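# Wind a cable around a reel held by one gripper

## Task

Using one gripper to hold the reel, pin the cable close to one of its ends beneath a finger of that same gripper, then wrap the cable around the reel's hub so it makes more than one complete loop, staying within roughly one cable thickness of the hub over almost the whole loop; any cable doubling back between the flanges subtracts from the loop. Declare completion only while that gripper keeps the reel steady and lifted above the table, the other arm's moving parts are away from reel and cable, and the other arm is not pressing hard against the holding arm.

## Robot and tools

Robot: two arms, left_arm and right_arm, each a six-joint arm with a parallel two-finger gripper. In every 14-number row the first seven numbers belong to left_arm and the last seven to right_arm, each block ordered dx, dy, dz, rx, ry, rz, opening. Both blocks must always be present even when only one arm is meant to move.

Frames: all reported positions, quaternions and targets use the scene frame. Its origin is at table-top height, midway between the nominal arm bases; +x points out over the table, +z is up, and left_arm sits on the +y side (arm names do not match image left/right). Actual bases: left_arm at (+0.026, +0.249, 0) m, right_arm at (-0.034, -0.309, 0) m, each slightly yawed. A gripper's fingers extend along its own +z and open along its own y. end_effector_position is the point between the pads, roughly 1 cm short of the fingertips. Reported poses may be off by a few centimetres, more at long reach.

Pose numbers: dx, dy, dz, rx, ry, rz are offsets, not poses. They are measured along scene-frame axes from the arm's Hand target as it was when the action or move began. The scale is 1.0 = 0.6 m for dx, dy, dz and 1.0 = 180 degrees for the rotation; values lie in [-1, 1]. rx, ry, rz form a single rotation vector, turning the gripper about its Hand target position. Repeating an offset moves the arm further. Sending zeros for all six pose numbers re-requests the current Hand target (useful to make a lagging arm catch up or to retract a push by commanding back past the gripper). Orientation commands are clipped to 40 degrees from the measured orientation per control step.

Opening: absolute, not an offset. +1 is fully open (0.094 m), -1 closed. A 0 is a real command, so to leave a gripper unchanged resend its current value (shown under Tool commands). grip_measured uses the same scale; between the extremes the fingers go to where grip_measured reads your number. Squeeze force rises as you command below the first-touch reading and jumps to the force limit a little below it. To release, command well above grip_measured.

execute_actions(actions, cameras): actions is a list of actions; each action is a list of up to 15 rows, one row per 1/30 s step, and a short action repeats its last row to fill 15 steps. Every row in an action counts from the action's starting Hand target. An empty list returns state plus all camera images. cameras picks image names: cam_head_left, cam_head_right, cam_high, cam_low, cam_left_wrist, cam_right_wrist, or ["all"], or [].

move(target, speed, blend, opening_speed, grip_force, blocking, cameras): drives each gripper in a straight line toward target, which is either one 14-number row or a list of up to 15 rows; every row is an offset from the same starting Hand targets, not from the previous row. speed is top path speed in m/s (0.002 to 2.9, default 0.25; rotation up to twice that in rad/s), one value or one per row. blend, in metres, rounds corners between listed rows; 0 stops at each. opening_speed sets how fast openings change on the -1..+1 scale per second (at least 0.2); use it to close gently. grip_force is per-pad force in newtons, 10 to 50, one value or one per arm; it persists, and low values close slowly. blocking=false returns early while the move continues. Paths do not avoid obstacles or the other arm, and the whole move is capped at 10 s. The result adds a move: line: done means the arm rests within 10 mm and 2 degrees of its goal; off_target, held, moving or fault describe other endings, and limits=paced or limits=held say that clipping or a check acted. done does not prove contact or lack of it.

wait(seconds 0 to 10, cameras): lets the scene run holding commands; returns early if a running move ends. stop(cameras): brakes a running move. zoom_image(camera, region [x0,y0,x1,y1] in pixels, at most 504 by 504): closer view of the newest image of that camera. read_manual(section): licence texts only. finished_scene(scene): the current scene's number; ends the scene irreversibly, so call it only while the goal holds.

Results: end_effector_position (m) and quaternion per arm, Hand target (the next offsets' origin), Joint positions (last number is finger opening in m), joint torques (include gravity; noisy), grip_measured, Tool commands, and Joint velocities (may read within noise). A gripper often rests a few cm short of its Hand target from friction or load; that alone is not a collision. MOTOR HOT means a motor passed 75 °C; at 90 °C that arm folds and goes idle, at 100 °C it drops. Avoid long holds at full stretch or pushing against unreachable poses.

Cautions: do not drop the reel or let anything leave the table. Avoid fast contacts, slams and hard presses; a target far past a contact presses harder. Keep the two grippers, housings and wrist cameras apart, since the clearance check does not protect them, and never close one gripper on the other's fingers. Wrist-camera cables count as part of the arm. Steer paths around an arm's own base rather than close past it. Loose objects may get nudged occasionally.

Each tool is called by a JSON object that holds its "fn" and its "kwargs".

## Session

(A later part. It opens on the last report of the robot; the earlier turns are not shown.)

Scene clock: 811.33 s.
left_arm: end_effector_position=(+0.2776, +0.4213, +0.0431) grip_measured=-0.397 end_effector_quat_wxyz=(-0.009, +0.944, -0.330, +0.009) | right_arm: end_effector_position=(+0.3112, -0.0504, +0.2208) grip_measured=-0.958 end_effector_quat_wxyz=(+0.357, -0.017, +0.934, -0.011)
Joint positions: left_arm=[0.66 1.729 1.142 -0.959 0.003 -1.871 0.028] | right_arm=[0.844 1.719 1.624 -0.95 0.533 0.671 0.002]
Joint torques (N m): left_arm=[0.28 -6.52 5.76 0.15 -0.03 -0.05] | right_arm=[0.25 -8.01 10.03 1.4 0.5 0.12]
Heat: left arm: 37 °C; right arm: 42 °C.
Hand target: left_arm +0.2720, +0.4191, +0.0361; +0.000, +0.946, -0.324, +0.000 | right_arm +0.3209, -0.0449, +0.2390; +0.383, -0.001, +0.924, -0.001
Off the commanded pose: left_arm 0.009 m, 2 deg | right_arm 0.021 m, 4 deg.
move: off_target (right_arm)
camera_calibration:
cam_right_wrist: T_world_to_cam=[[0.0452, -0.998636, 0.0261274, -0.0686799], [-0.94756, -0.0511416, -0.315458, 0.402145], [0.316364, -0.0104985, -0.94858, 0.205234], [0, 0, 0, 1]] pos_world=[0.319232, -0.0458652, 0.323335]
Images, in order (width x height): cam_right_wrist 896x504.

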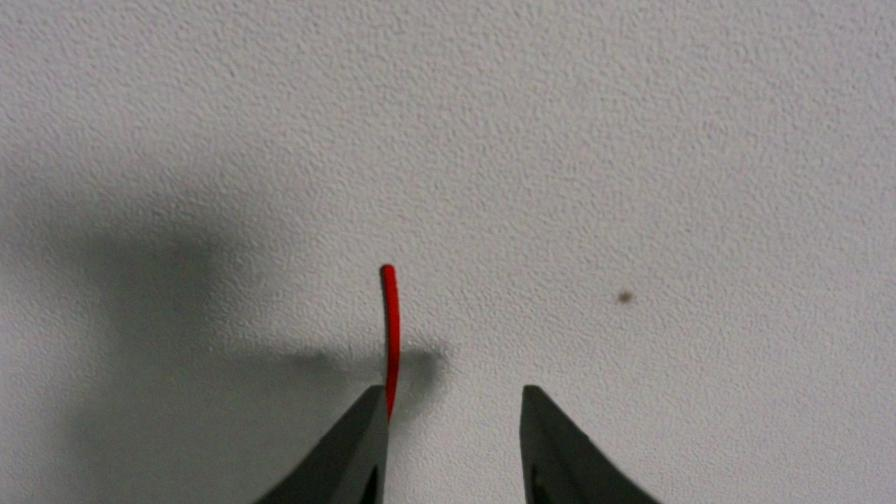

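{"fn": "move", "kwargs": {"target": [-0.0192,-0.0177,-0.035,0,0,0.0,-0.5, 0,0,0,0,0,0,-1.0], "speed": 0.15, "cameras": ["cam_right_wrist"]}}

Scene clock: 823.33 s.
left_arm: end_effector_position=(+0.2643, +0.4122, +0.0165) grip_measured=-0.497 end_effector_quat_wxyz=(-0.001, +0.945, -0.326, +0.003) | right_arm: end_effector_position=(+0.3112, -0.0504, +0.2208) grip_measured=-0.958 end_effector_quat_wxyz=(+0.357, -0.017, +0.934, -0.011)
Joint positions: left_arm=[0.66 1.729 1.027 -0.863 0.003 -1.879 0.024] | right_arm=[0.844 1.719 1.624 -0.95 0.533 0.671 0.002]
Joint torques (N m): left_arm=[-0.44 -8.08 4.81 0.12 -0.06 -0.1] | right_arm=[0.28 -8.01 10 1.42 0.5 0.13]
Heat: left arm: 36 °C; right arm: 42 °C.
Hand target: left_arm +0.2605, +0.4085, +0.0150; +0.000, +0.946, -0.323, +0.000 | right_arm +0.3209, -0.0449, +0.2390; +0.383, -0.001, +0.924, -0.001
Off the commanded pose: left_arm 0.005 m, 0 deg | right_arm 0.021 m, 4 deg.
move: off_target (right_arm)
camera_calibration:
cam_right_wrist: T_world_to_cam=[[0.0452, -0.998636, 0.0261274, -0.0686799], [-0.94756, -0.0511416, -0.315458, 0.402145], [0.316364, -0.0104985, -0.94858, 0.205234], [0, 0, 0, 1]] pos_world=[0.319232, -0.0458652, 0.323335]
Images, in order (width x height): cam_right_wrist 896x504.

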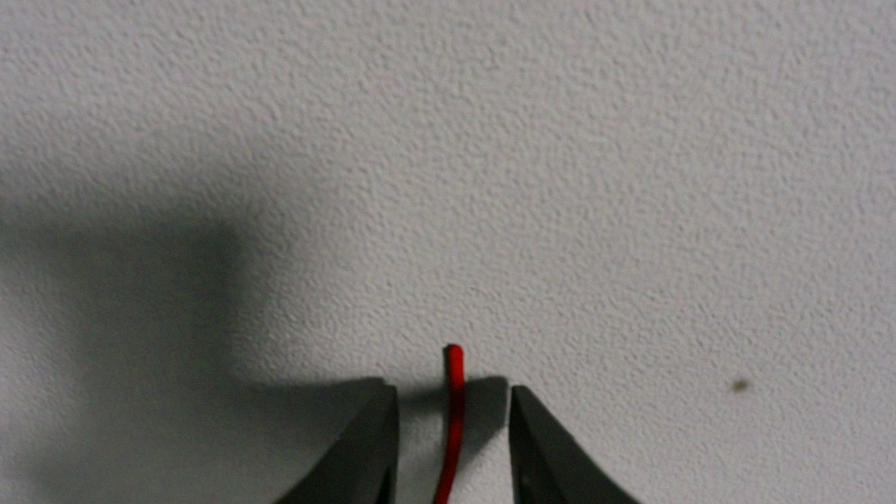

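{"fn": "move", "kwargs": {"target": [0,0,-0.0133,0,0,0.0,-0.6, 0,0,0,0,0,0,-1.0], "speed": 0.05, "cameras": ["cam_right_wrist"]}}

Scene clock: 830.97 s.
left_arm: end_effector_position=(+0.2661, +0.4135, +0.0128) grip_measured=-0.597 end_effector_quat_wxyz=(-0.008, +0.945, -0.326, +0.008) | right_arm: end_effector_position=(+0.3112, -0.0504, +0.2208) grip_measured=-0.958 end_effector_quat_wxyz=(+0.357, -0.017, +0.934, -0.011)
Joint positions: left_arm=[0.66 1.729 1.011 -0.83 0.003 -1.879 0.019] | right_arm=[0.844 1.719 1.624 -0.95 0.533 0.671 0.002]
Joint torques (N m): left_arm=[-0.46 -7.23 4.85 0.16 -0.07 -0.07] | right_arm=[0.31 -8.01 9.99 1.4 0.5 0.13]
Heat: left arm: 36 °C; right arm: 42 °C.
Hand target: left_arm +0.2606, +0.4086, +0.0071; +0.000, +0.946, -0.323, +0.000 | right_arm +0.3209, -0.0449, +0.2390; +0.383, -0.001, +0.924, -0.001
Off the commanded pose: left_arm 0.010 m, 1 deg | right_arm 0.021 m, 4 deg.
move: off_target (right_arm)
camera_calibration:
cam_right_wrist: T_world_to_cam=[[0.0452, -0.998636, 0.0261274, -0.0686799], [-0.94756, -0.0511416, -0.315458, 0.402145], [0.316364, -0.0104985, -0.94858, 0.205234], [0, 0, 0, 1]] pos_world=[0.319232, -0.0458652, 0.323335]
Images, in order (width x height): cam_right_wrist 896x504.

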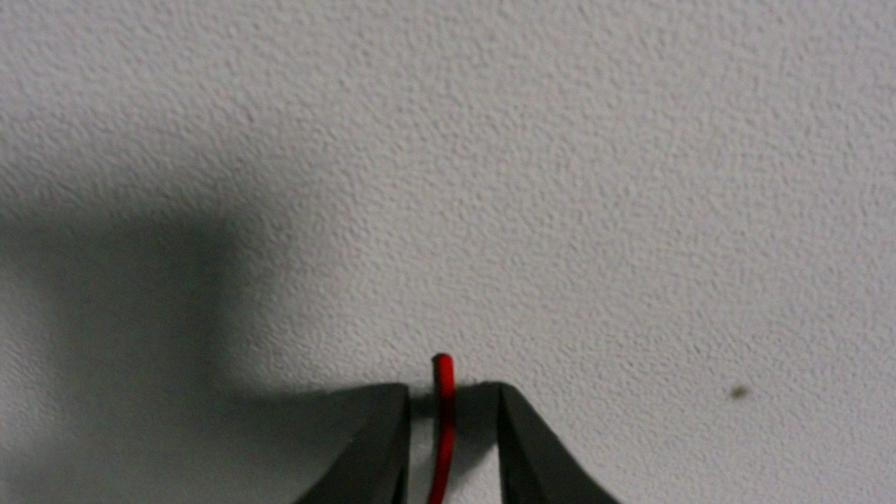

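{"fn": "move", "kwargs": {"target": [0,0,-0.0075,0,0,0.0,-0.6, 0,0,0,0,0,0,-1.0], "speed": 0.05, "cameras": ["cam_right_wrist"]}}

Scene clock: 836.17 s.
left_arm: end_effector_position=(+0.2675, +0.4143, +0.0120) grip_measured=-0.597 end_effector_quat_wxyz=(-0.011, +0.945, -0.326, +0.010) | right_arm: end_effector_position=(+0.3112, -0.0504, +0.2208) grip_measured=-0.958 end_effector_quat_wxyz=(+0.357, -0.017, +0.934, -0.011)
Joint positions: left_arm=[0.66 1.729 1.007 -0.819 0.004 -1.879 0.019] | right_arm=[0.844 1.719 1.624 -0.95 0.533 0.671 0.002]
Joint torques (N m): left_arm=[-0.49 -6.08 4.26 0.23 -0.07 -0.06] | right_arm=[0.29 -7.99 10.02 1.41 0.5 0.13]
Heat: left arm: 36 °C; right arm: 42 °C.
Hand target: left_arm +0.2605, +0.4085, +0.0025; +0.000, +0.946, -0.323, +0.000 | right_arm +0.3209, -0.0449, +0.2390; +0.383, -0.001, +0.924, -0.001
Off the commanded pose: left_arm 0.013 m, 2 deg | right_arm 0.021 m, 4 deg.
move: off_target (left_arm, right_arm)
camera_calibration:
cam_right_wrist: T_world_to_cam=[[0.0452, -0.998636, 0.0261274, -0.0686799], [-0.94756, -0.0511416, -0.315458, 0.402145], [0.316364, -0.0104985, -0.94858, 0.205234], [0, 0, 0, 1]] pos_world=[0.319232, -0.0458652, 0.323335]
Images, in order (width x height): cam_right_wrist 896x504.

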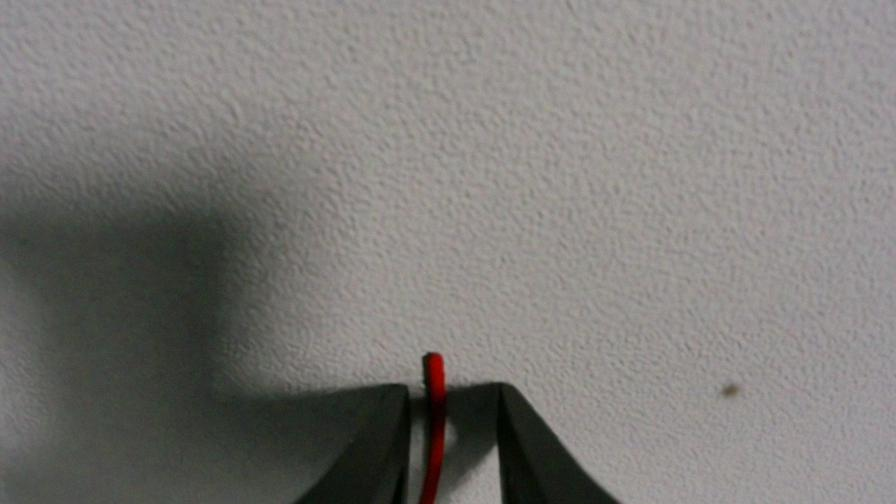

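{"fn": "move", "kwargs": {"target": [0,0,0.004,0,0,0.0,-1.0, 0,0,0,0,0,0,-1.0], "speed": 0.05, "opening_speed": 0.6, "cameras": ["cam_right_wrist"]}}

Scene clock: 842.93 s.
left_arm: end_effector_position=(+0.2675, +0.4140, +0.0120) grip_measured=-0.965 end_effector_quat_wxyz=(-0.011, +0.945, -0.326, +0.011) | right_arm: end_effector_position=(+0.3112, -0.0504, +0.2208) grip_measured=-0.958 end_effector_quat_wxyz=(+0.357, -0.017, +0.934, -0.011)
Joint positions: left_arm=[0.66 1.729 1.007 -0.819 0.005 -1.879 0.002] | right_arm=[0.844 1.719 1.624 -0.95 0.533 0.671 0.002]
Joint velocities: left_arm=[-0.012 -0.002 -0.017 0.037 -0.051 0.037 -0.004] | right_arm=[within noise]
Joint torques (N m): left_arm=[-0.44 -6.65 4.67 0.12 -0.07 -0.11] | right_arm=[0.28 -7.99 9.99 1.41 0.51 0.12]
Heat: left arm: 35 °C; right arm: 42 °C.
Hand target: left_arm +0.2605, +0.4085, +0.0049; +0.000, +0.946, -0.324, +0.000 | right_arm +0.3209, -0.0449, +0.2390; +0.383, -0.001, +0.924, -0.001
Off the commanded pose: left_arm 0.011 m, 2 deg | right_arm 0.021 m, 4 deg.
move: off_target (left_arm, right_arm)
camera_calibration:
cam_right_wrist: T_world_to_cam=[[0.0452, -0.998636, 0.0261274, -0.0686799], [-0.94756, -0.0511416, -0.315458, 0.402145], [0.316364, -0.0104985, -0.94858, 0.205234], [0, 0, 0, 1]] pos_world=[0.319232, -0.0458652, 0.323335]
Images, in order (width x height): cam_right_wrist 896x504.

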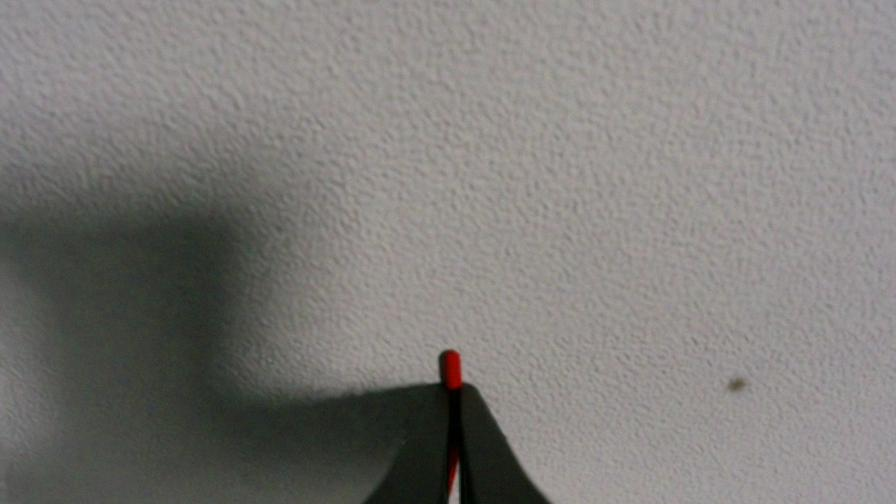

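{"fn": "move", "kwargs": {"target": [[0,0,0,0,0,0,-0.4, 0,0,0,0,0,0,-1.0],[0,0,0.1,0,0,0,-0.4, 0,0,0,0,0,0,-1.0],[0,0,0.1,0,0,-0.9667,-0.4, 0,0,0,0,0,0,-1.0]], "speed": [0.2,0.15,0.5], "cameras": ["cam_right_wrist"]}}

Scene clock: 953.30 s.
left_arm: end_effector_position=(+0.2562, +0.4074, +0.0577) grip_measured=-0.403 end_effector_quat_wxyz=(-0.009, +0.268, +0.963, -0.005) | right_arm: end_effector_position=(+0.3112, -0.0504, +0.2208) grip_measured=-0.958 end_effector_quat_wxyz=(+0.357, -0.017, +0.934, -0.011)
Joint positions: left_arm=[0.655 1.658 1.122 -1.054 -0.008 1.136 0.028] | right_arm=[0.844 1.719 1.624 -0.95 0.533 0.671 0.002]
Joint torques (N m): left_arm=[-0.06 -7.72 8.87 0 0.04 0.2] | right_arm=[0.29 -7.99 9.99 1.41 0.5 0.13]
Heat: left arm: 32 °C; right arm: 42 °C.
Hand target: left_arm +0.2606, +0.4084, +0.0649; +0.000, +0.274, +0.962, +0.000 | right_arm +0.3209, -0.0449, +0.2390; +0.383, -0.001, +0.924, -0.001
Off the commanded pose: left_arm 0.008 m, 1 deg | right_arm 0.021 m, 4 deg.
move: off_target (right_arm)
camera_calibration:
cam_right_wrist: T_world_to_cam=[[0.0452, -0.998636, 0.0261274, -0.0686799], [-0.94756, -0.0511416, -0.315458, 0.402145], [0.316364, -0.0104985, -0.94858, 0.205234], [0, 0, 0, 1]] pos_world=[0.319232, -0.0458652, 0.323335]
Images, in order (width x height): cam_right_wrist 896x504.

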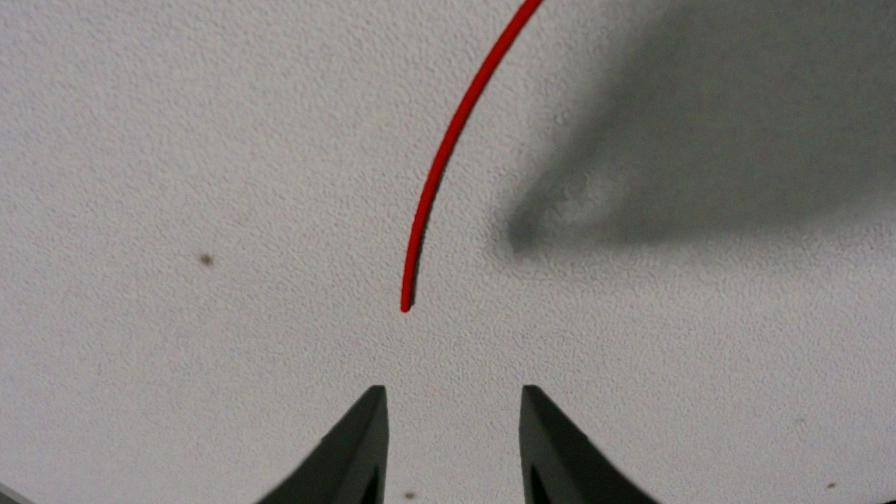

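{"fn": "move", "kwargs": {"target": [0.0082,0.0027,-0.0775,0,0,-0.0556,-0.45, 0,0,0,0,0,0,-1.0], "speed": 0.15, "cameras": ["cam_right_wrist"]}}

Scene clock: 970.27 s.
left_arm: end_effector_position=(+0.2688, +0.4159, +0.0265) grip_measured=-0.447 end_effector_quat_wxyz=(+0.004, +0.349, +0.937, +0.013) | right_arm: end_effector_position=(+0.3112, -0.0504, +0.2208) grip_measured=-0.958 end_effector_quat_wxyz=(+0.357, -0.017, +0.934, -0.011)
Joint positions: left_arm=[0.655 1.716 1.055 -0.885 -0.008 1.307 0.026] | right_arm=[0.844 1.719 1.624 -0.95 0.533 0.671 0.002]
Joint torques (N m): left_arm=[-0.55 -6.19 5.22 0.14 0.07 0.12] | right_arm=[0.31 -7.99 9.99 1.41 0.5 0.13]
Heat: left arm: 31 °C; right arm: 42 °C.
Hand target: left_arm +0.2655, +0.4100, +0.0184; +0.000, +0.357, +0.934, +0.000 | right_arm +0.3209, -0.0449, +0.2390; +0.383, -0.001, +0.924, -0.001
Off the commanded pose: left_arm 0.010 m, 2 deg | right_arm 0.021 m, 4 deg.
move: off_target (right_arm)
camera_calibration:
cam_right_wrist: T_world_to_cam=[[0.0452, -0.998636, 0.0261274, -0.0686799], [-0.94756, -0.0511416, -0.315458, 0.402145], [0.316364, -0.0104985, -0.94858, 0.205234], [0, 0, 0, 1]] pos_world=[0.319232, -0.0458652, 0.323335]
Images, in order (width x height): cam_right_wrist 896x504.

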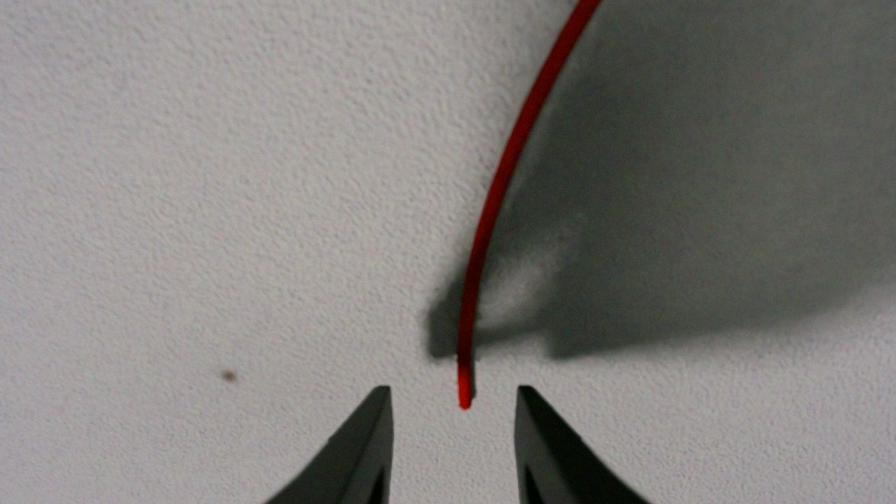

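{"fn": "move", "kwargs": {"target": [-0.005,-0.005,-0.0257,0,0,0,-0.6, 0,0,0,0,0,0,-1.0], "speed": 0.06, "cameras": ["cam_right_wrist"]}}

Scene clock: 976.37 s.
left_arm: end_effector_position=(+0.2653, +0.4124, +0.0123) grip_measured=-0.597 end_effector_quat_wxyz=(+0.003, +0.351, +0.936, +0.011) | right_arm: end_effector_position=(+0.3112, -0.0504, +0.2208) grip_measured=-0.958 end_effector_quat_wxyz=(+0.357, -0.017, +0.934, -0.011)
Joint positions: left_arm=[0.652 1.726 1.005 -0.828 -0.008 1.307 0.019] | right_arm=[0.844 1.719 1.624 -0.95 0.533 0.671 0.002]
Joint torques (N m): left_arm=[-0.5 -5.89 4.82 0.26 -0.03 0.06] | right_arm=[0.25 -7.98 10 1.41 0.5 0.12]
Heat: left arm: 31 °C; right arm: 42 °C.
Hand target: left_arm +0.2625, +0.4071, +0.0031; +0.000, +0.356, +0.934, +0.000 | right_arm +0.3209, -0.0449, +0.2390; +0.383, -0.001, +0.924, -0.001
Off the commanded pose: left_arm 0.011 m, 1 deg | right_arm 0.021 m, 4 deg.
move: off_target (left_arm, right_arm)
camera_calibration:
cam_right_wrist: T_world_to_cam=[[0.0452, -0.998636, 0.0261274, -0.0686799], [-0.94756, -0.0511416, -0.315458, 0.402145], [0.316364, -0.0104985, -0.94858, 0.205234], [0, 0, 0, 1]] pos_world=[0.319232, -0.0458652, 0.323335]
Images, in order (width x height): cam_right_wrist 896x504.

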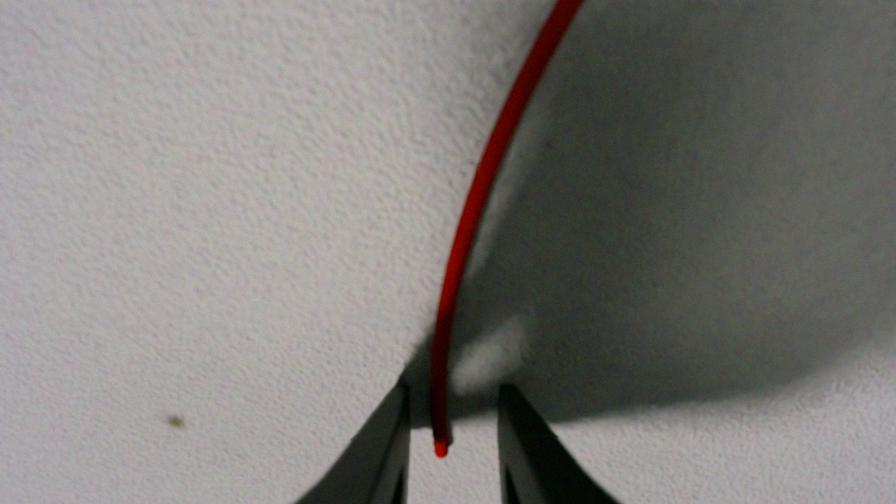

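{"fn": "move", "kwargs": {"target": [[0,0,0.003,0,0,0,-1.0, 0,0,0,0,0,0,-1.0],[-0.02,-0.02,0.2,0,0,0,-1.0, 0,0,0,0,0,0,-1.0]], "speed": [0.05,0.2], "opening_speed": 0.6, "cameras": ["cam_right_wrist","cam_head_left"]}}

Scene clock: 982.17 s.
left_arm: end_effector_position=(+0.2474, +0.3963, +0.1154) grip_measured=-0.969 end_effector_quat_wxyz=(-0.007, +0.357, +0.934, -0.004) | right_arm: end_effector_position=(+0.3112, -0.0504, +0.2208) grip_measured=-0.958 end_effector_quat_wxyz=(+0.357, -0.017, +0.934, -0.011)
Joint positions: left_arm=[0.639 1.563 1.257 -1.279 -0.008 1.307 0.001] | right_arm=[0.844 1.719 1.624 -0.95 0.533 0.671 0.002]
Joint torques (N m): left_arm=[-0.39 -7.05 9.5 -0.05 0.04 -0.05] | right_arm=[0.27 -7.99 10.02 1.41 0.5 0.12]
Heat: left arm: 31 °C; right arm: 43 °C.
Hand target: left_arm +0.2505, +0.3950, +0.1231; +0.000, +0.356, +0.934, +0.000 | right_arm +0.3209, -0.0449, +0.2390; +0.383, -0.001, +0.924, -0.001
Off the commanded pose: left_arm 0.008 m, 1 deg | right_arm 0.021 m, 4 deg.
move: off_target (right_arm)
camera_calibration:
cam_right_wrist: T_world_to_cam=[[0.0452, -0.998636, 0.0261274, -0.0686799], [-0.94756, -0.0511416, -0.315458, 0.402145], [0.316364, -0.0104985, -0.94858, 0.205234], [0, 0, 0, 1]] pos_world=[0.319232, -0.0458652, 0.323335]
Images, in order (width x height): cam_head_left 896x504, cam_right_wrist 896x504.

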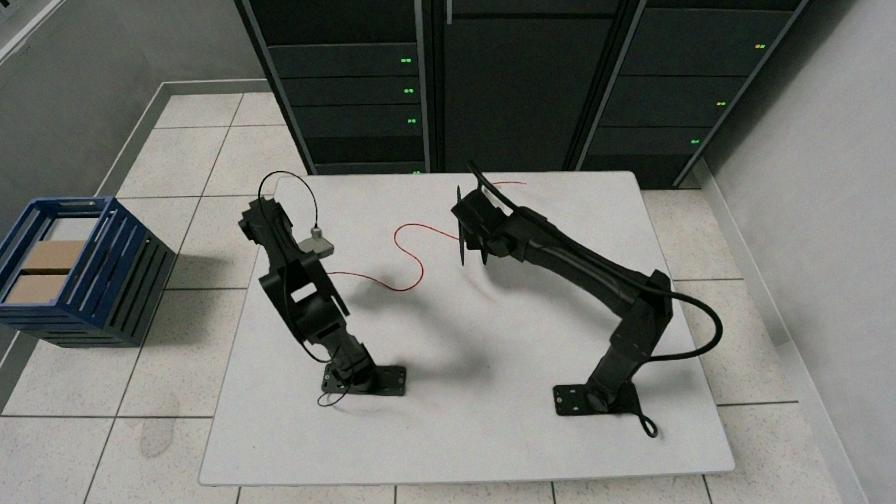

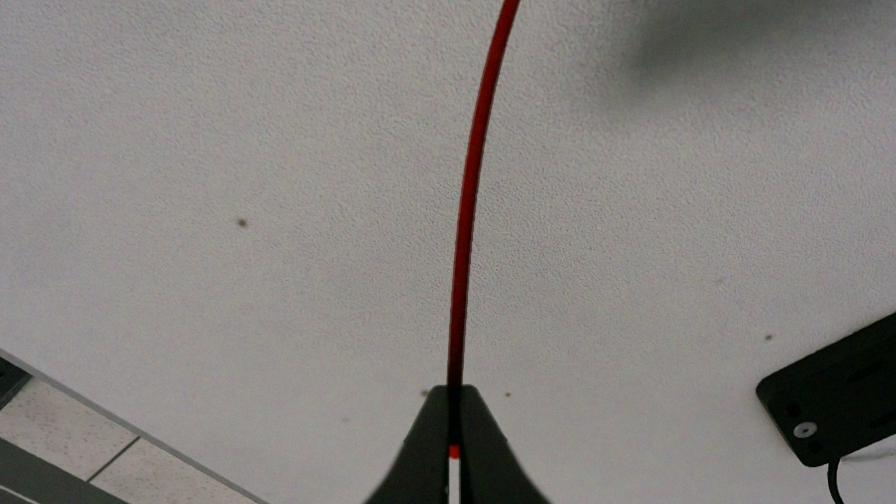

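{"fn": "execute_actions", "kwargs": {"actions": [], "cameras": ["cam_high","cam_low"]}}

{"fn": "zoom_image", "kwargs": {"camera": "cam_low", "region": [400, 140, 896, 400]}}

Scene clock: 986.33 s.
left_arm: end_effector_position=(+0.2473, +0.3962, +0.1154) grip_measured=-0.969 end_effector_quat_wxyz=(-0.008, +0.357, +0.934, -0.004) | right_arm: end_effector_position=(+0.3112, -0.0504, +0.2208) grip_measured=-0.958 end_effector_quat_wxyz=(+0.357, -0.017, +0.934, -0.011)
Joint positions: left_arm=[0.639 1.563 1.257 -1.28 -0.008 1.307 0.001] | right_arm=[0.844 1.719 1.624 -0.95 0.533 0.671 0.002]
Joint velocities: within noise
Joint torques (N m): left_arm=[-0.35 -6.83 9.32 -0.05 0.09 -0.03] | right_arm=[0.28 -7.98 10 1.41 0.5 0.13]
Heat: left arm: 31 °C; right arm: 43 °C.
Hand target: left_arm +0.2505, +0.3950, +0.1231; +0.000, +0.356, +0.934, +0.000 | right_arm +0.3209, -0.0449, +0.2390; +0.383, -0.001, +0.924, -0.001
Tool commands: left_gripper/opening=-1.0 right_gripper/opening=-1.0
Off the commanded pose: left_arm 0.008 m, 1 deg | right_arm 0.021 m, 4 deg.
Images, in order (width x height): cam_high 896x504, cam_low 896x504.

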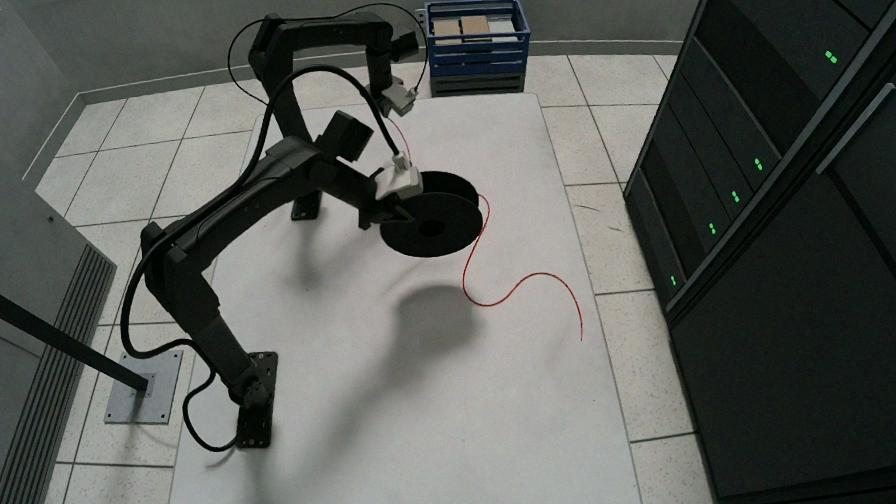

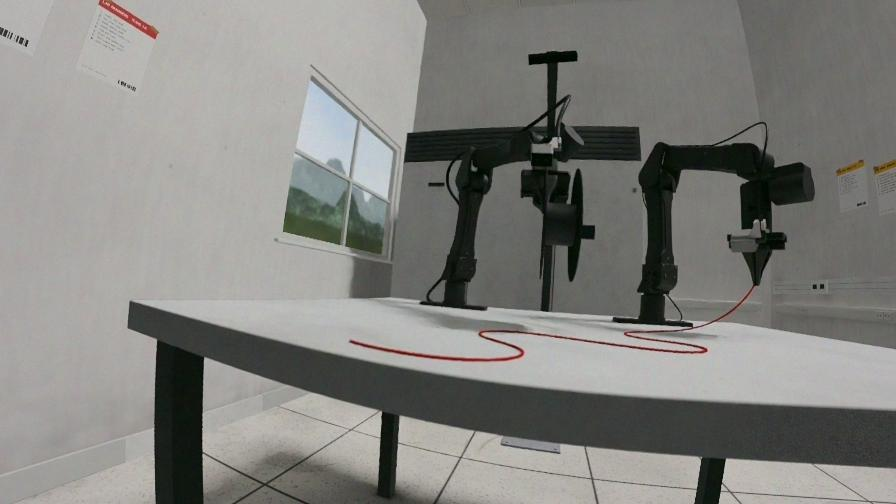

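Scaled by 1.016 from the camera's 896x504 image, which has a finer 1280x720 frame.

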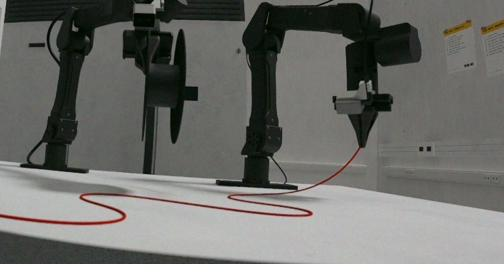

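{"fn": "move", "kwargs": {"target": [[0.08,-0.03,0.30,-0.1,0.02,0.08,-1.0, -0.1348,0,-0.0767,0,0,0,-1.0],[0.2992,-0.6917,0.3115,-0.3637,0.0863,0.2788,-1.0, -0.1348,0,-0.0767,0,0,0,-1.0]], "speed": 0.2, "blend": 0.05, "cameras": ["all"]}}

Scene clock: 1049.07 s.
left_arm: end_effector_position=(+0.4358, -0.0212, +0.3073) grip_measured=-0.969 end_effector_quat_wxyz=(+0.069, -0.108, +0.838, -0.530) | right_arm: end_effector_position=(+0.2362, -0.0441, +0.1765) grip_measured=-0.958 end_effector_quat_wxyz=(+0.355, -0.018, +0.935, -0.016)
Joint positions: left_arm=[-0.238 1.828 1.818 -0.72 0.873 -0.969 0.001] | right_arm=[1.045 1.602 1.337 -0.912 0.626 0.889 0.002]
Joint torques (N m): left_arm=[-0.1 -11.97 6.12 1.23 0.24 -0.01] | right_arm=[0.46 -10.65 6.06 1.33 0.63 0.14]
Heat: left arm: 32 °C; right arm: 43 °C.
Hand target: left_arm +0.4300, -0.0200, +0.3099; +0.070, -0.108, +0.837, -0.531 | right_arm +0.2401, -0.0450, +0.1929; +0.383, -0.001, +0.924, -0.001
Off the commanded pose: left_arm 0.006 m, 0 deg | right_arm 0.017 m, 4 deg.
move: off_target (right_arm)
camera_calibration:
cam_left_wrist: T_world_to_cam=[[0.108425, -0.414531, 0.903553, -0.332803], [-0.96855, 0.160711, 0.189956, 0.402673], [-0.223954, -0.895732, -0.384069, 0.284252], [0, 0, 0, 1]] pos_world=[0.489752, 0.0519418, 0.333387]
cam_right_wrist: T_world_to_cam=[[0.0421242, -0.998462, 0.0360404, -0.0588062], [-0.948994, -0.0512666, -0.3111, 0.316882], [0.312469, -0.0210973, -0.949694, 0.187663], [0, 0, 0, 1]] pos_world=[0.244558, -0.0385111, 0.278924]

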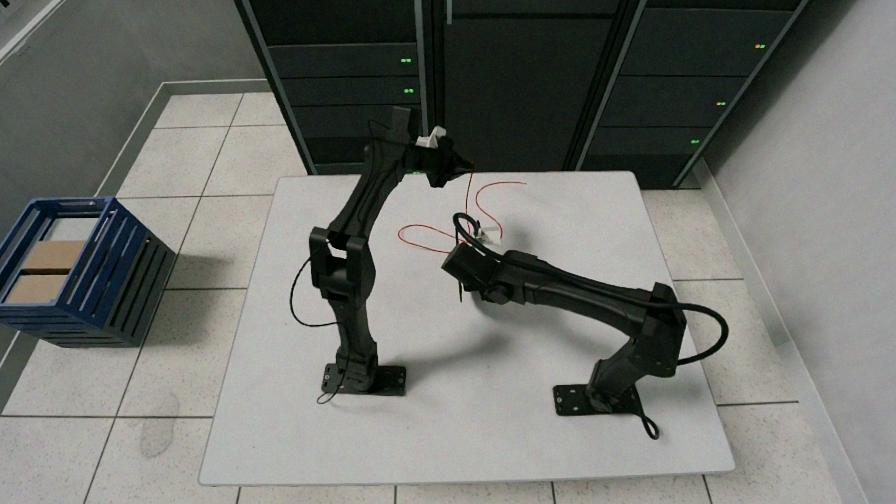

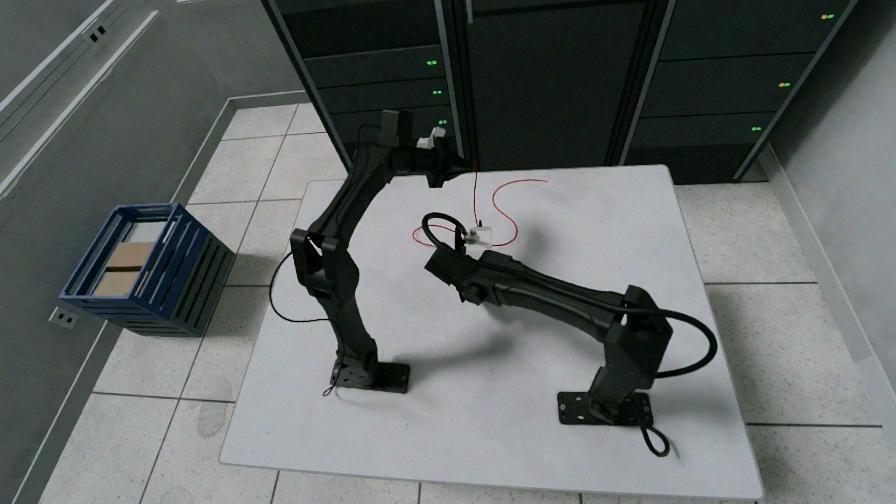

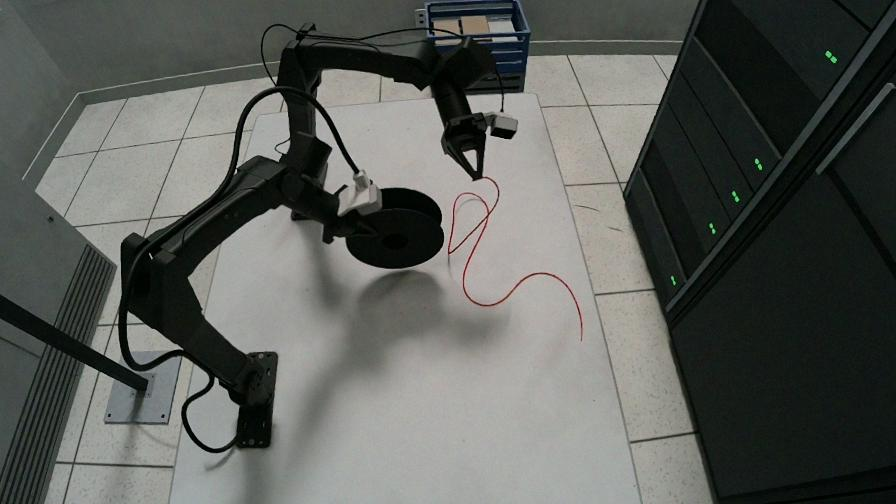

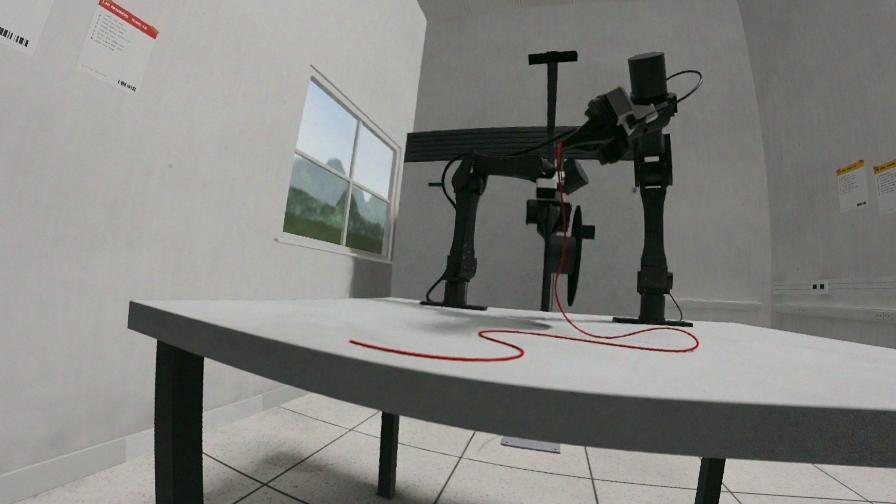

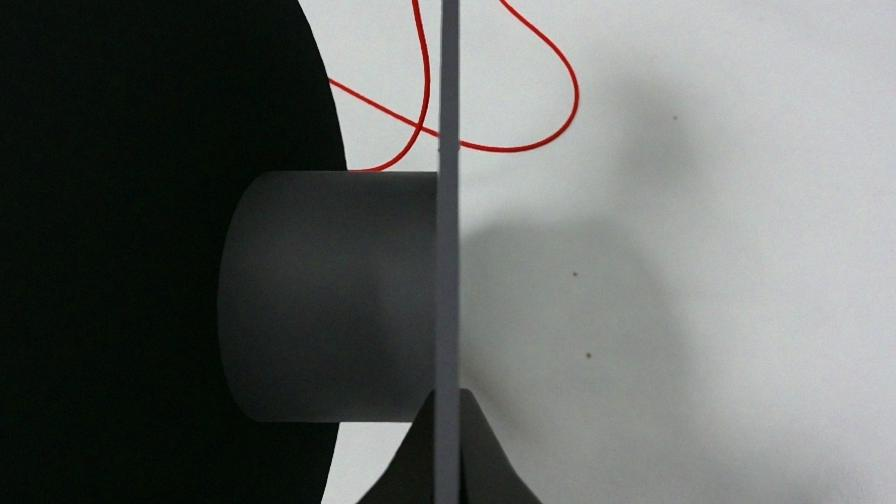

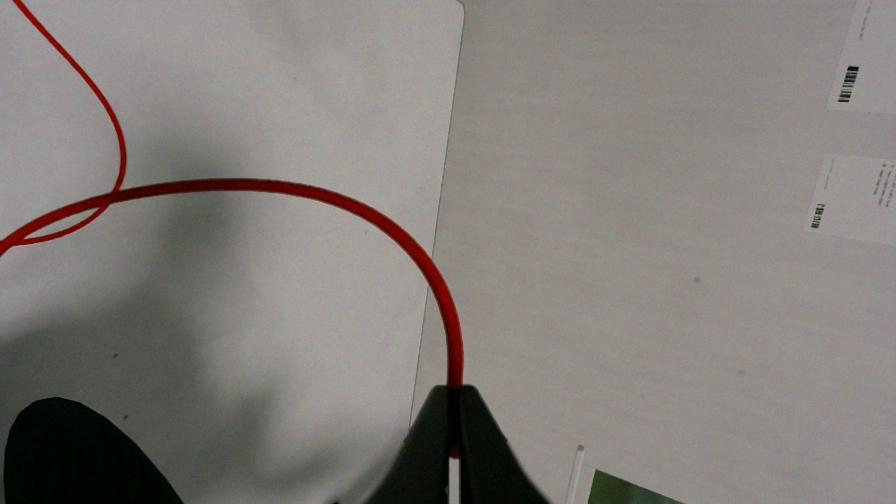

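{"fn": "move", "kwargs": {"target": [[0.0,0.3167,-0.3,0.358,0.0472,-0.0728,-1.0, 0,0,0,0,0,0,-1.0],[-0.05,0.35,-0.45,0.358,0.0472,-0.0728,-1.0, 0,0,0,0,0,0,-1.0],[-0.3667,0.3667,-0.4667,0.358,0.0472,-0.0728,-1.0, 0,0,0,0,0,0,-1.0]], "speed": 0.2, "blend": [0.04,0.03,0], "cameras": ["cam_right_wrist","cam_head_left","cam_high"]}}

Scene clock: 1169.40 s.
left_arm: end_effector_position=(+0.2137, +0.1989, +0.0319) grip_measured=-0.969 end_effector_quat_wxyz=(-0.001, +0.002, +1.000, -0.003) | right_arm: end_effector_position=(+0.2362, -0.0441, +0.1765) grip_measured=-0.958 end_effector_quat_wxyz=(+0.355, -0.018, +0.935, -0.016)
Joint positions: left_arm=[-0.2 1.343 0.723 -0.952 0.006 -0.257 0.001] | right_arm=[1.045 1.602 1.337 -0.912 0.626 0.889 0.002]
Joint torques (N m): left_arm=[-0.36 -4.85 5.26 0.13 -0.1 -0.05] | right_arm=[0.47 -10.66 6.06 1.33 0.62 0.14]
Heat: left arm: 38 °C; right arm: 41 °C.
Hand target: left_arm +0.2099, +0.2000, +0.0299; +0.000, +0.000, +1.000, +0.000 | right_arm +0.2401, -0.0450, +0.1929; +0.383, -0.001, +0.924, -0.001
Off the commanded pose: left_arm 0.004 m, 0 deg | right_arm 0.017 m, 4 deg.
move: off_target (right_arm)
camera_calibration:
cam_right_wrist: T_world_to_cam=[[0.0421242, -0.998462, 0.0360404, -0.0588062], [-0.948994, -0.0512666, -0.3111, 0.316882], [0.312469, -0.0210973, -0.949694, 0.187663], [0, 0, 0, 1]] pos_world=[0.244558, -0.0385111, 0.278924]
Images, in order (width x height): cam_head_left 896x504, cam_high 896x504, cam_right_wrist 896x504.

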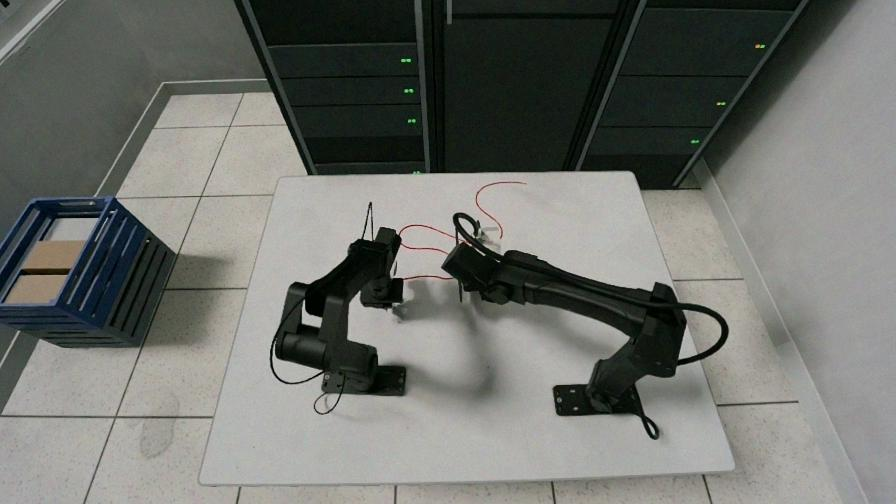

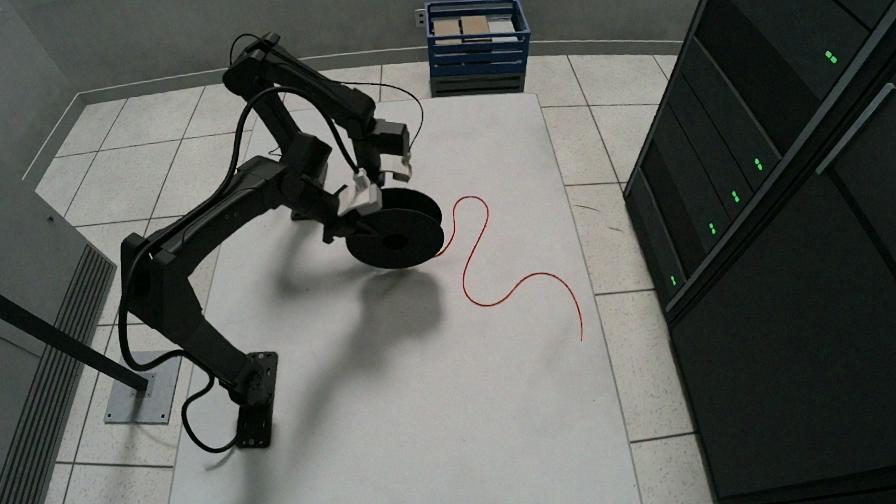

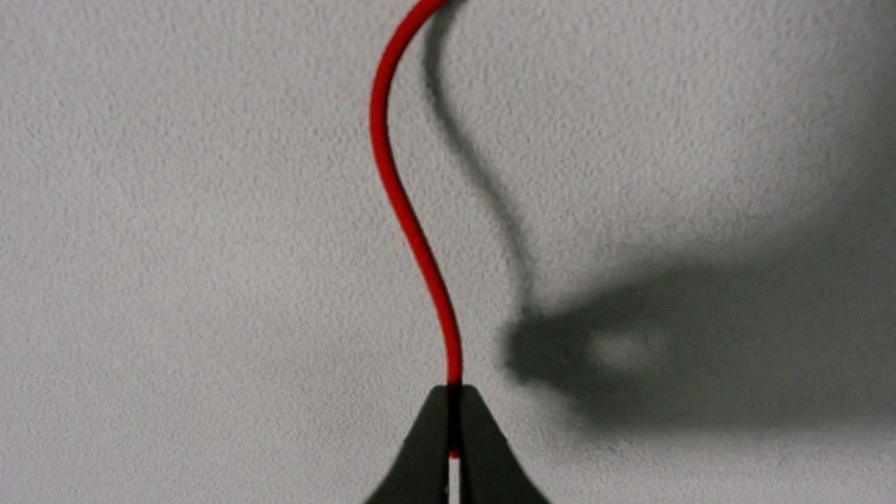

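{"fn": "move", "kwargs": {"target": [[0,0,-0.0383,0,0,0,-1.0, 0,0,0,0,0,0,-1.0],[0,0,-0.0383,0,0,0,-0.55, 0,0,0,0,0,0,-1.0],[0,0,0.05,0,0,0,-0.55, 0,0,0,0,0,0,-1.0]], "speed": [0.06,0.06,0.1], "cameras": ["cam_right_wrist"]}}

Scene clock: 1189.87 s.
left_arm: end_effector_position=(+0.2040, +0.2014, +0.0518) grip_measured=-0.553 end_effector_quat_wxyz=(-0.014, +0.002, +1.000, +0.001) | right_arm: end_effector_position=(+0.2362, -0.0441, +0.1765) grip_measured=-0.958 end_effector_quat_wxyz=(+0.355, -0.018, +0.935, -0.016)
Joint positions: left_arm=[-0.2 1.299 0.775 -1.074 0.006 -0.258 0.021] | right_arm=[1.045 1.602 1.337 -0.912 0.626 0.889 0.002]
Joint torques (N m): left_arm=[-0.4 -4.45 9.51 -0.06 -0.07 -0.11] | right_arm=[0.46 -10.7 6.09 1.33 0.63 0.14]
Heat: left arm: 33 °C; right arm: 41 °C.
Hand target: left_arm +0.2099, +0.2000, +0.0598; +0.000, +0.000, +1.000, +0.000 | right_arm +0.2401, -0.0450, +0.1929; +0.383, -0.001, +0.924, -0.001
Off the commanded pose: left_arm 0.010 m, 2 deg | right_arm 0.017 m, 4 deg.
move: off_target (right_arm)
camera_calibration:
cam_right_wrist: T_world_to_cam=[[0.0421242, -0.998462, 0.0360404, -0.0588062], [-0.948994, -0.0512666, -0.3111, 0.316882], [0.312469, -0.0210973, -0.949694, 0.187663], [0, 0, 0, 1]] pos_world=[0.244558, -0.0385111, 0.278924]
Images, in order (width x height): cam_right_wrist 896x504.

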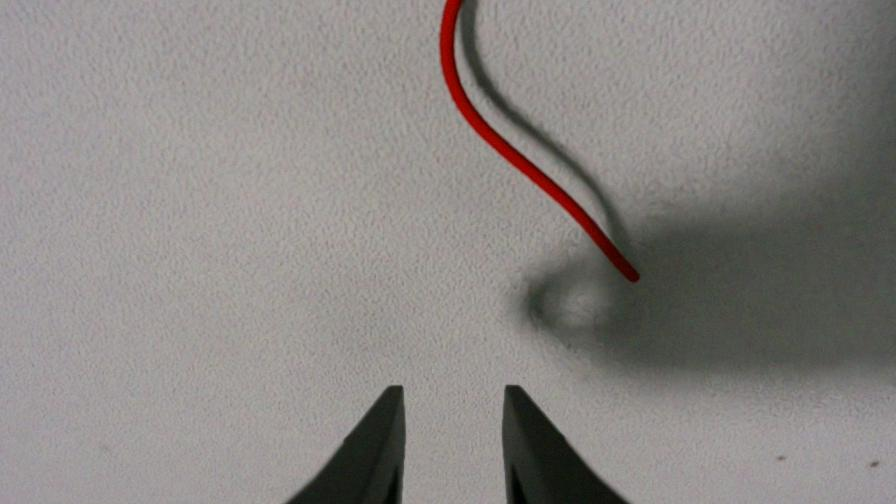

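{"fn": "move", "kwargs": {"target": [[0.1122,0.001,-0.01,0,0,0,-0.5, 0,0,0,0,0,0,-1.0],[0.1100,0.000,-0.055,0,0,0,-0.5, 0,0,0,0,0,0,-1.0]], "speed": [0.15,0.08], "cameras": ["cam_right_wrist"]}}

Scene clock: 1201.70 s.
left_arm: end_effector_position=(+0.2797, +0.1979, +0.0337) grip_measured=-0.503 end_effector_quat_wxyz=(+0.008, -0.003, +1.000, -0.004) | right_arm: end_effector_position=(+0.2362, -0.0441, +0.1765) grip_measured=-0.958 end_effector_quat_wxyz=(+0.355, -0.018, +0.935, -0.016)
Joint positions: left_arm=[-0.138 1.581 0.94 -0.913 0.005 -0.206 0.023] | right_arm=[1.045 1.602 1.337 -0.912 0.626 0.889 0.002]
Joint torques (N m): left_arm=[0.03 -5.04 5.34 0.22 -0.11 0.08] | right_arm=[0.44 -10.65 6.08 1.32 0.62 0.14]
Heat: left arm: 32 °C; right arm: 41 °C.
Hand target: left_arm +0.2759, +0.2001, +0.0268; +0.000, +0.000, +1.000, +0.000 | right_arm +0.2401, -0.0450, +0.1929; +0.383, -0.001, +0.924, -0.001
Off the commanded pose: left_arm 0.008 m, 1 deg | right_arm 0.017 m, 4 deg.
move: off_target (right_arm)
camera_calibration:
cam_right_wrist: T_world_to_cam=[[0.0421242, -0.998462, 0.0360404, -0.0588062], [-0.948994, -0.0512666, -0.3111, 0.316882], [0.312469, -0.0210973, -0.949694, 0.187663], [0, 0, 0, 1]] pos_world=[0.244558, -0.0385111, 0.278924]
Images, in order (width x height): cam_right_wrist 896x504.

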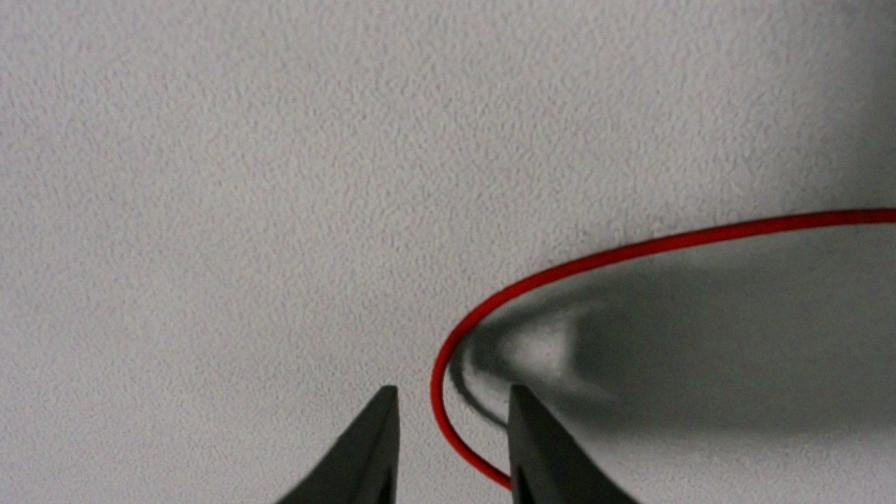

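{"fn": "move", "kwargs": {"target": [-0.015,0.005,-0.038,0,0,0,-0.5, 0,0,0,0,0,0,-1.0], "speed": 0.06, "cameras": ["cam_right_wrist"]}}

Scene clock: 1211.87 s.
left_arm: end_effector_position=(+0.2707, +0.1997, +0.0118) grip_measured=-0.503 end_effector_quat_wxyz=(+0.007, -0.001, +1.000, -0.004) | right_arm: end_effector_position=(+0.2362, -0.0441, +0.1765) grip_measured=-0.958 end_effector_quat_wxyz=(+0.355, -0.018, +0.935, -0.016)
Joint positions: left_arm=[-0.138 1.587 0.85 -0.818 0.005 -0.202 0.023] | right_arm=[1.045 1.602 1.337 -0.912 0.626 0.889 0.002]
Joint torques (N m): left_arm=[0.51 -4.64 4.78 0.33 -0.09 0.07] | right_arm=[0.46 -10.66 6.08 1.33 0.62 0.14]
Heat: left arm: 32 °C; right arm: 41 °C.
Hand target: left_arm +0.2669, +0.2031, +0.0041; +0.000, +0.000, +1.000, +0.000 | right_arm +0.2401, -0.0450, +0.1929; +0.383, -0.001, +0.924, -0.001
Off the commanded pose: left_arm 0.009 m, 1 deg | right_arm 0.017 m, 4 deg.
move: off_target (right_arm)
camera_calibration:
cam_right_wrist: T_world_to_cam=[[0.0421242, -0.998462, 0.0360404, -0.0588062], [-0.948994, -0.0512666, -0.3111, 0.316882], [0.312469, -0.0210973, -0.949694, 0.187663], [0, 0, 0, 1]] pos_world=[0.244558, -0.0385111, 0.278924]
Images, in order (width x height): cam_right_wrist 896x504.

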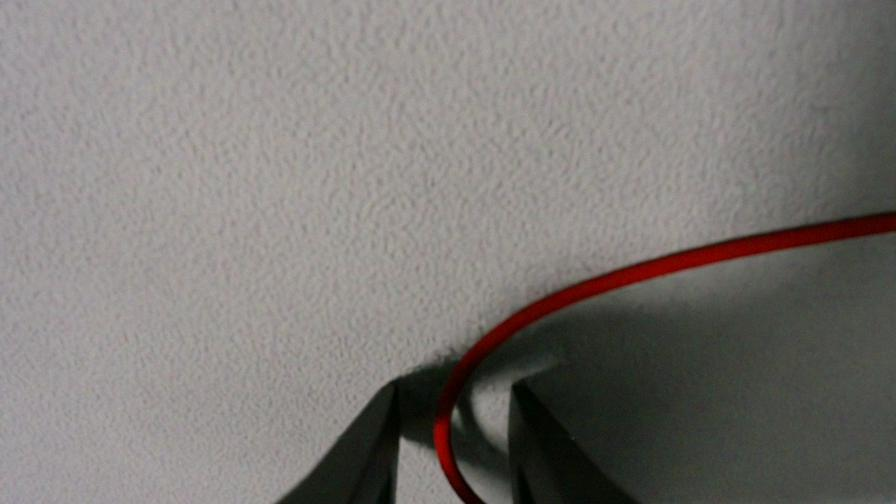

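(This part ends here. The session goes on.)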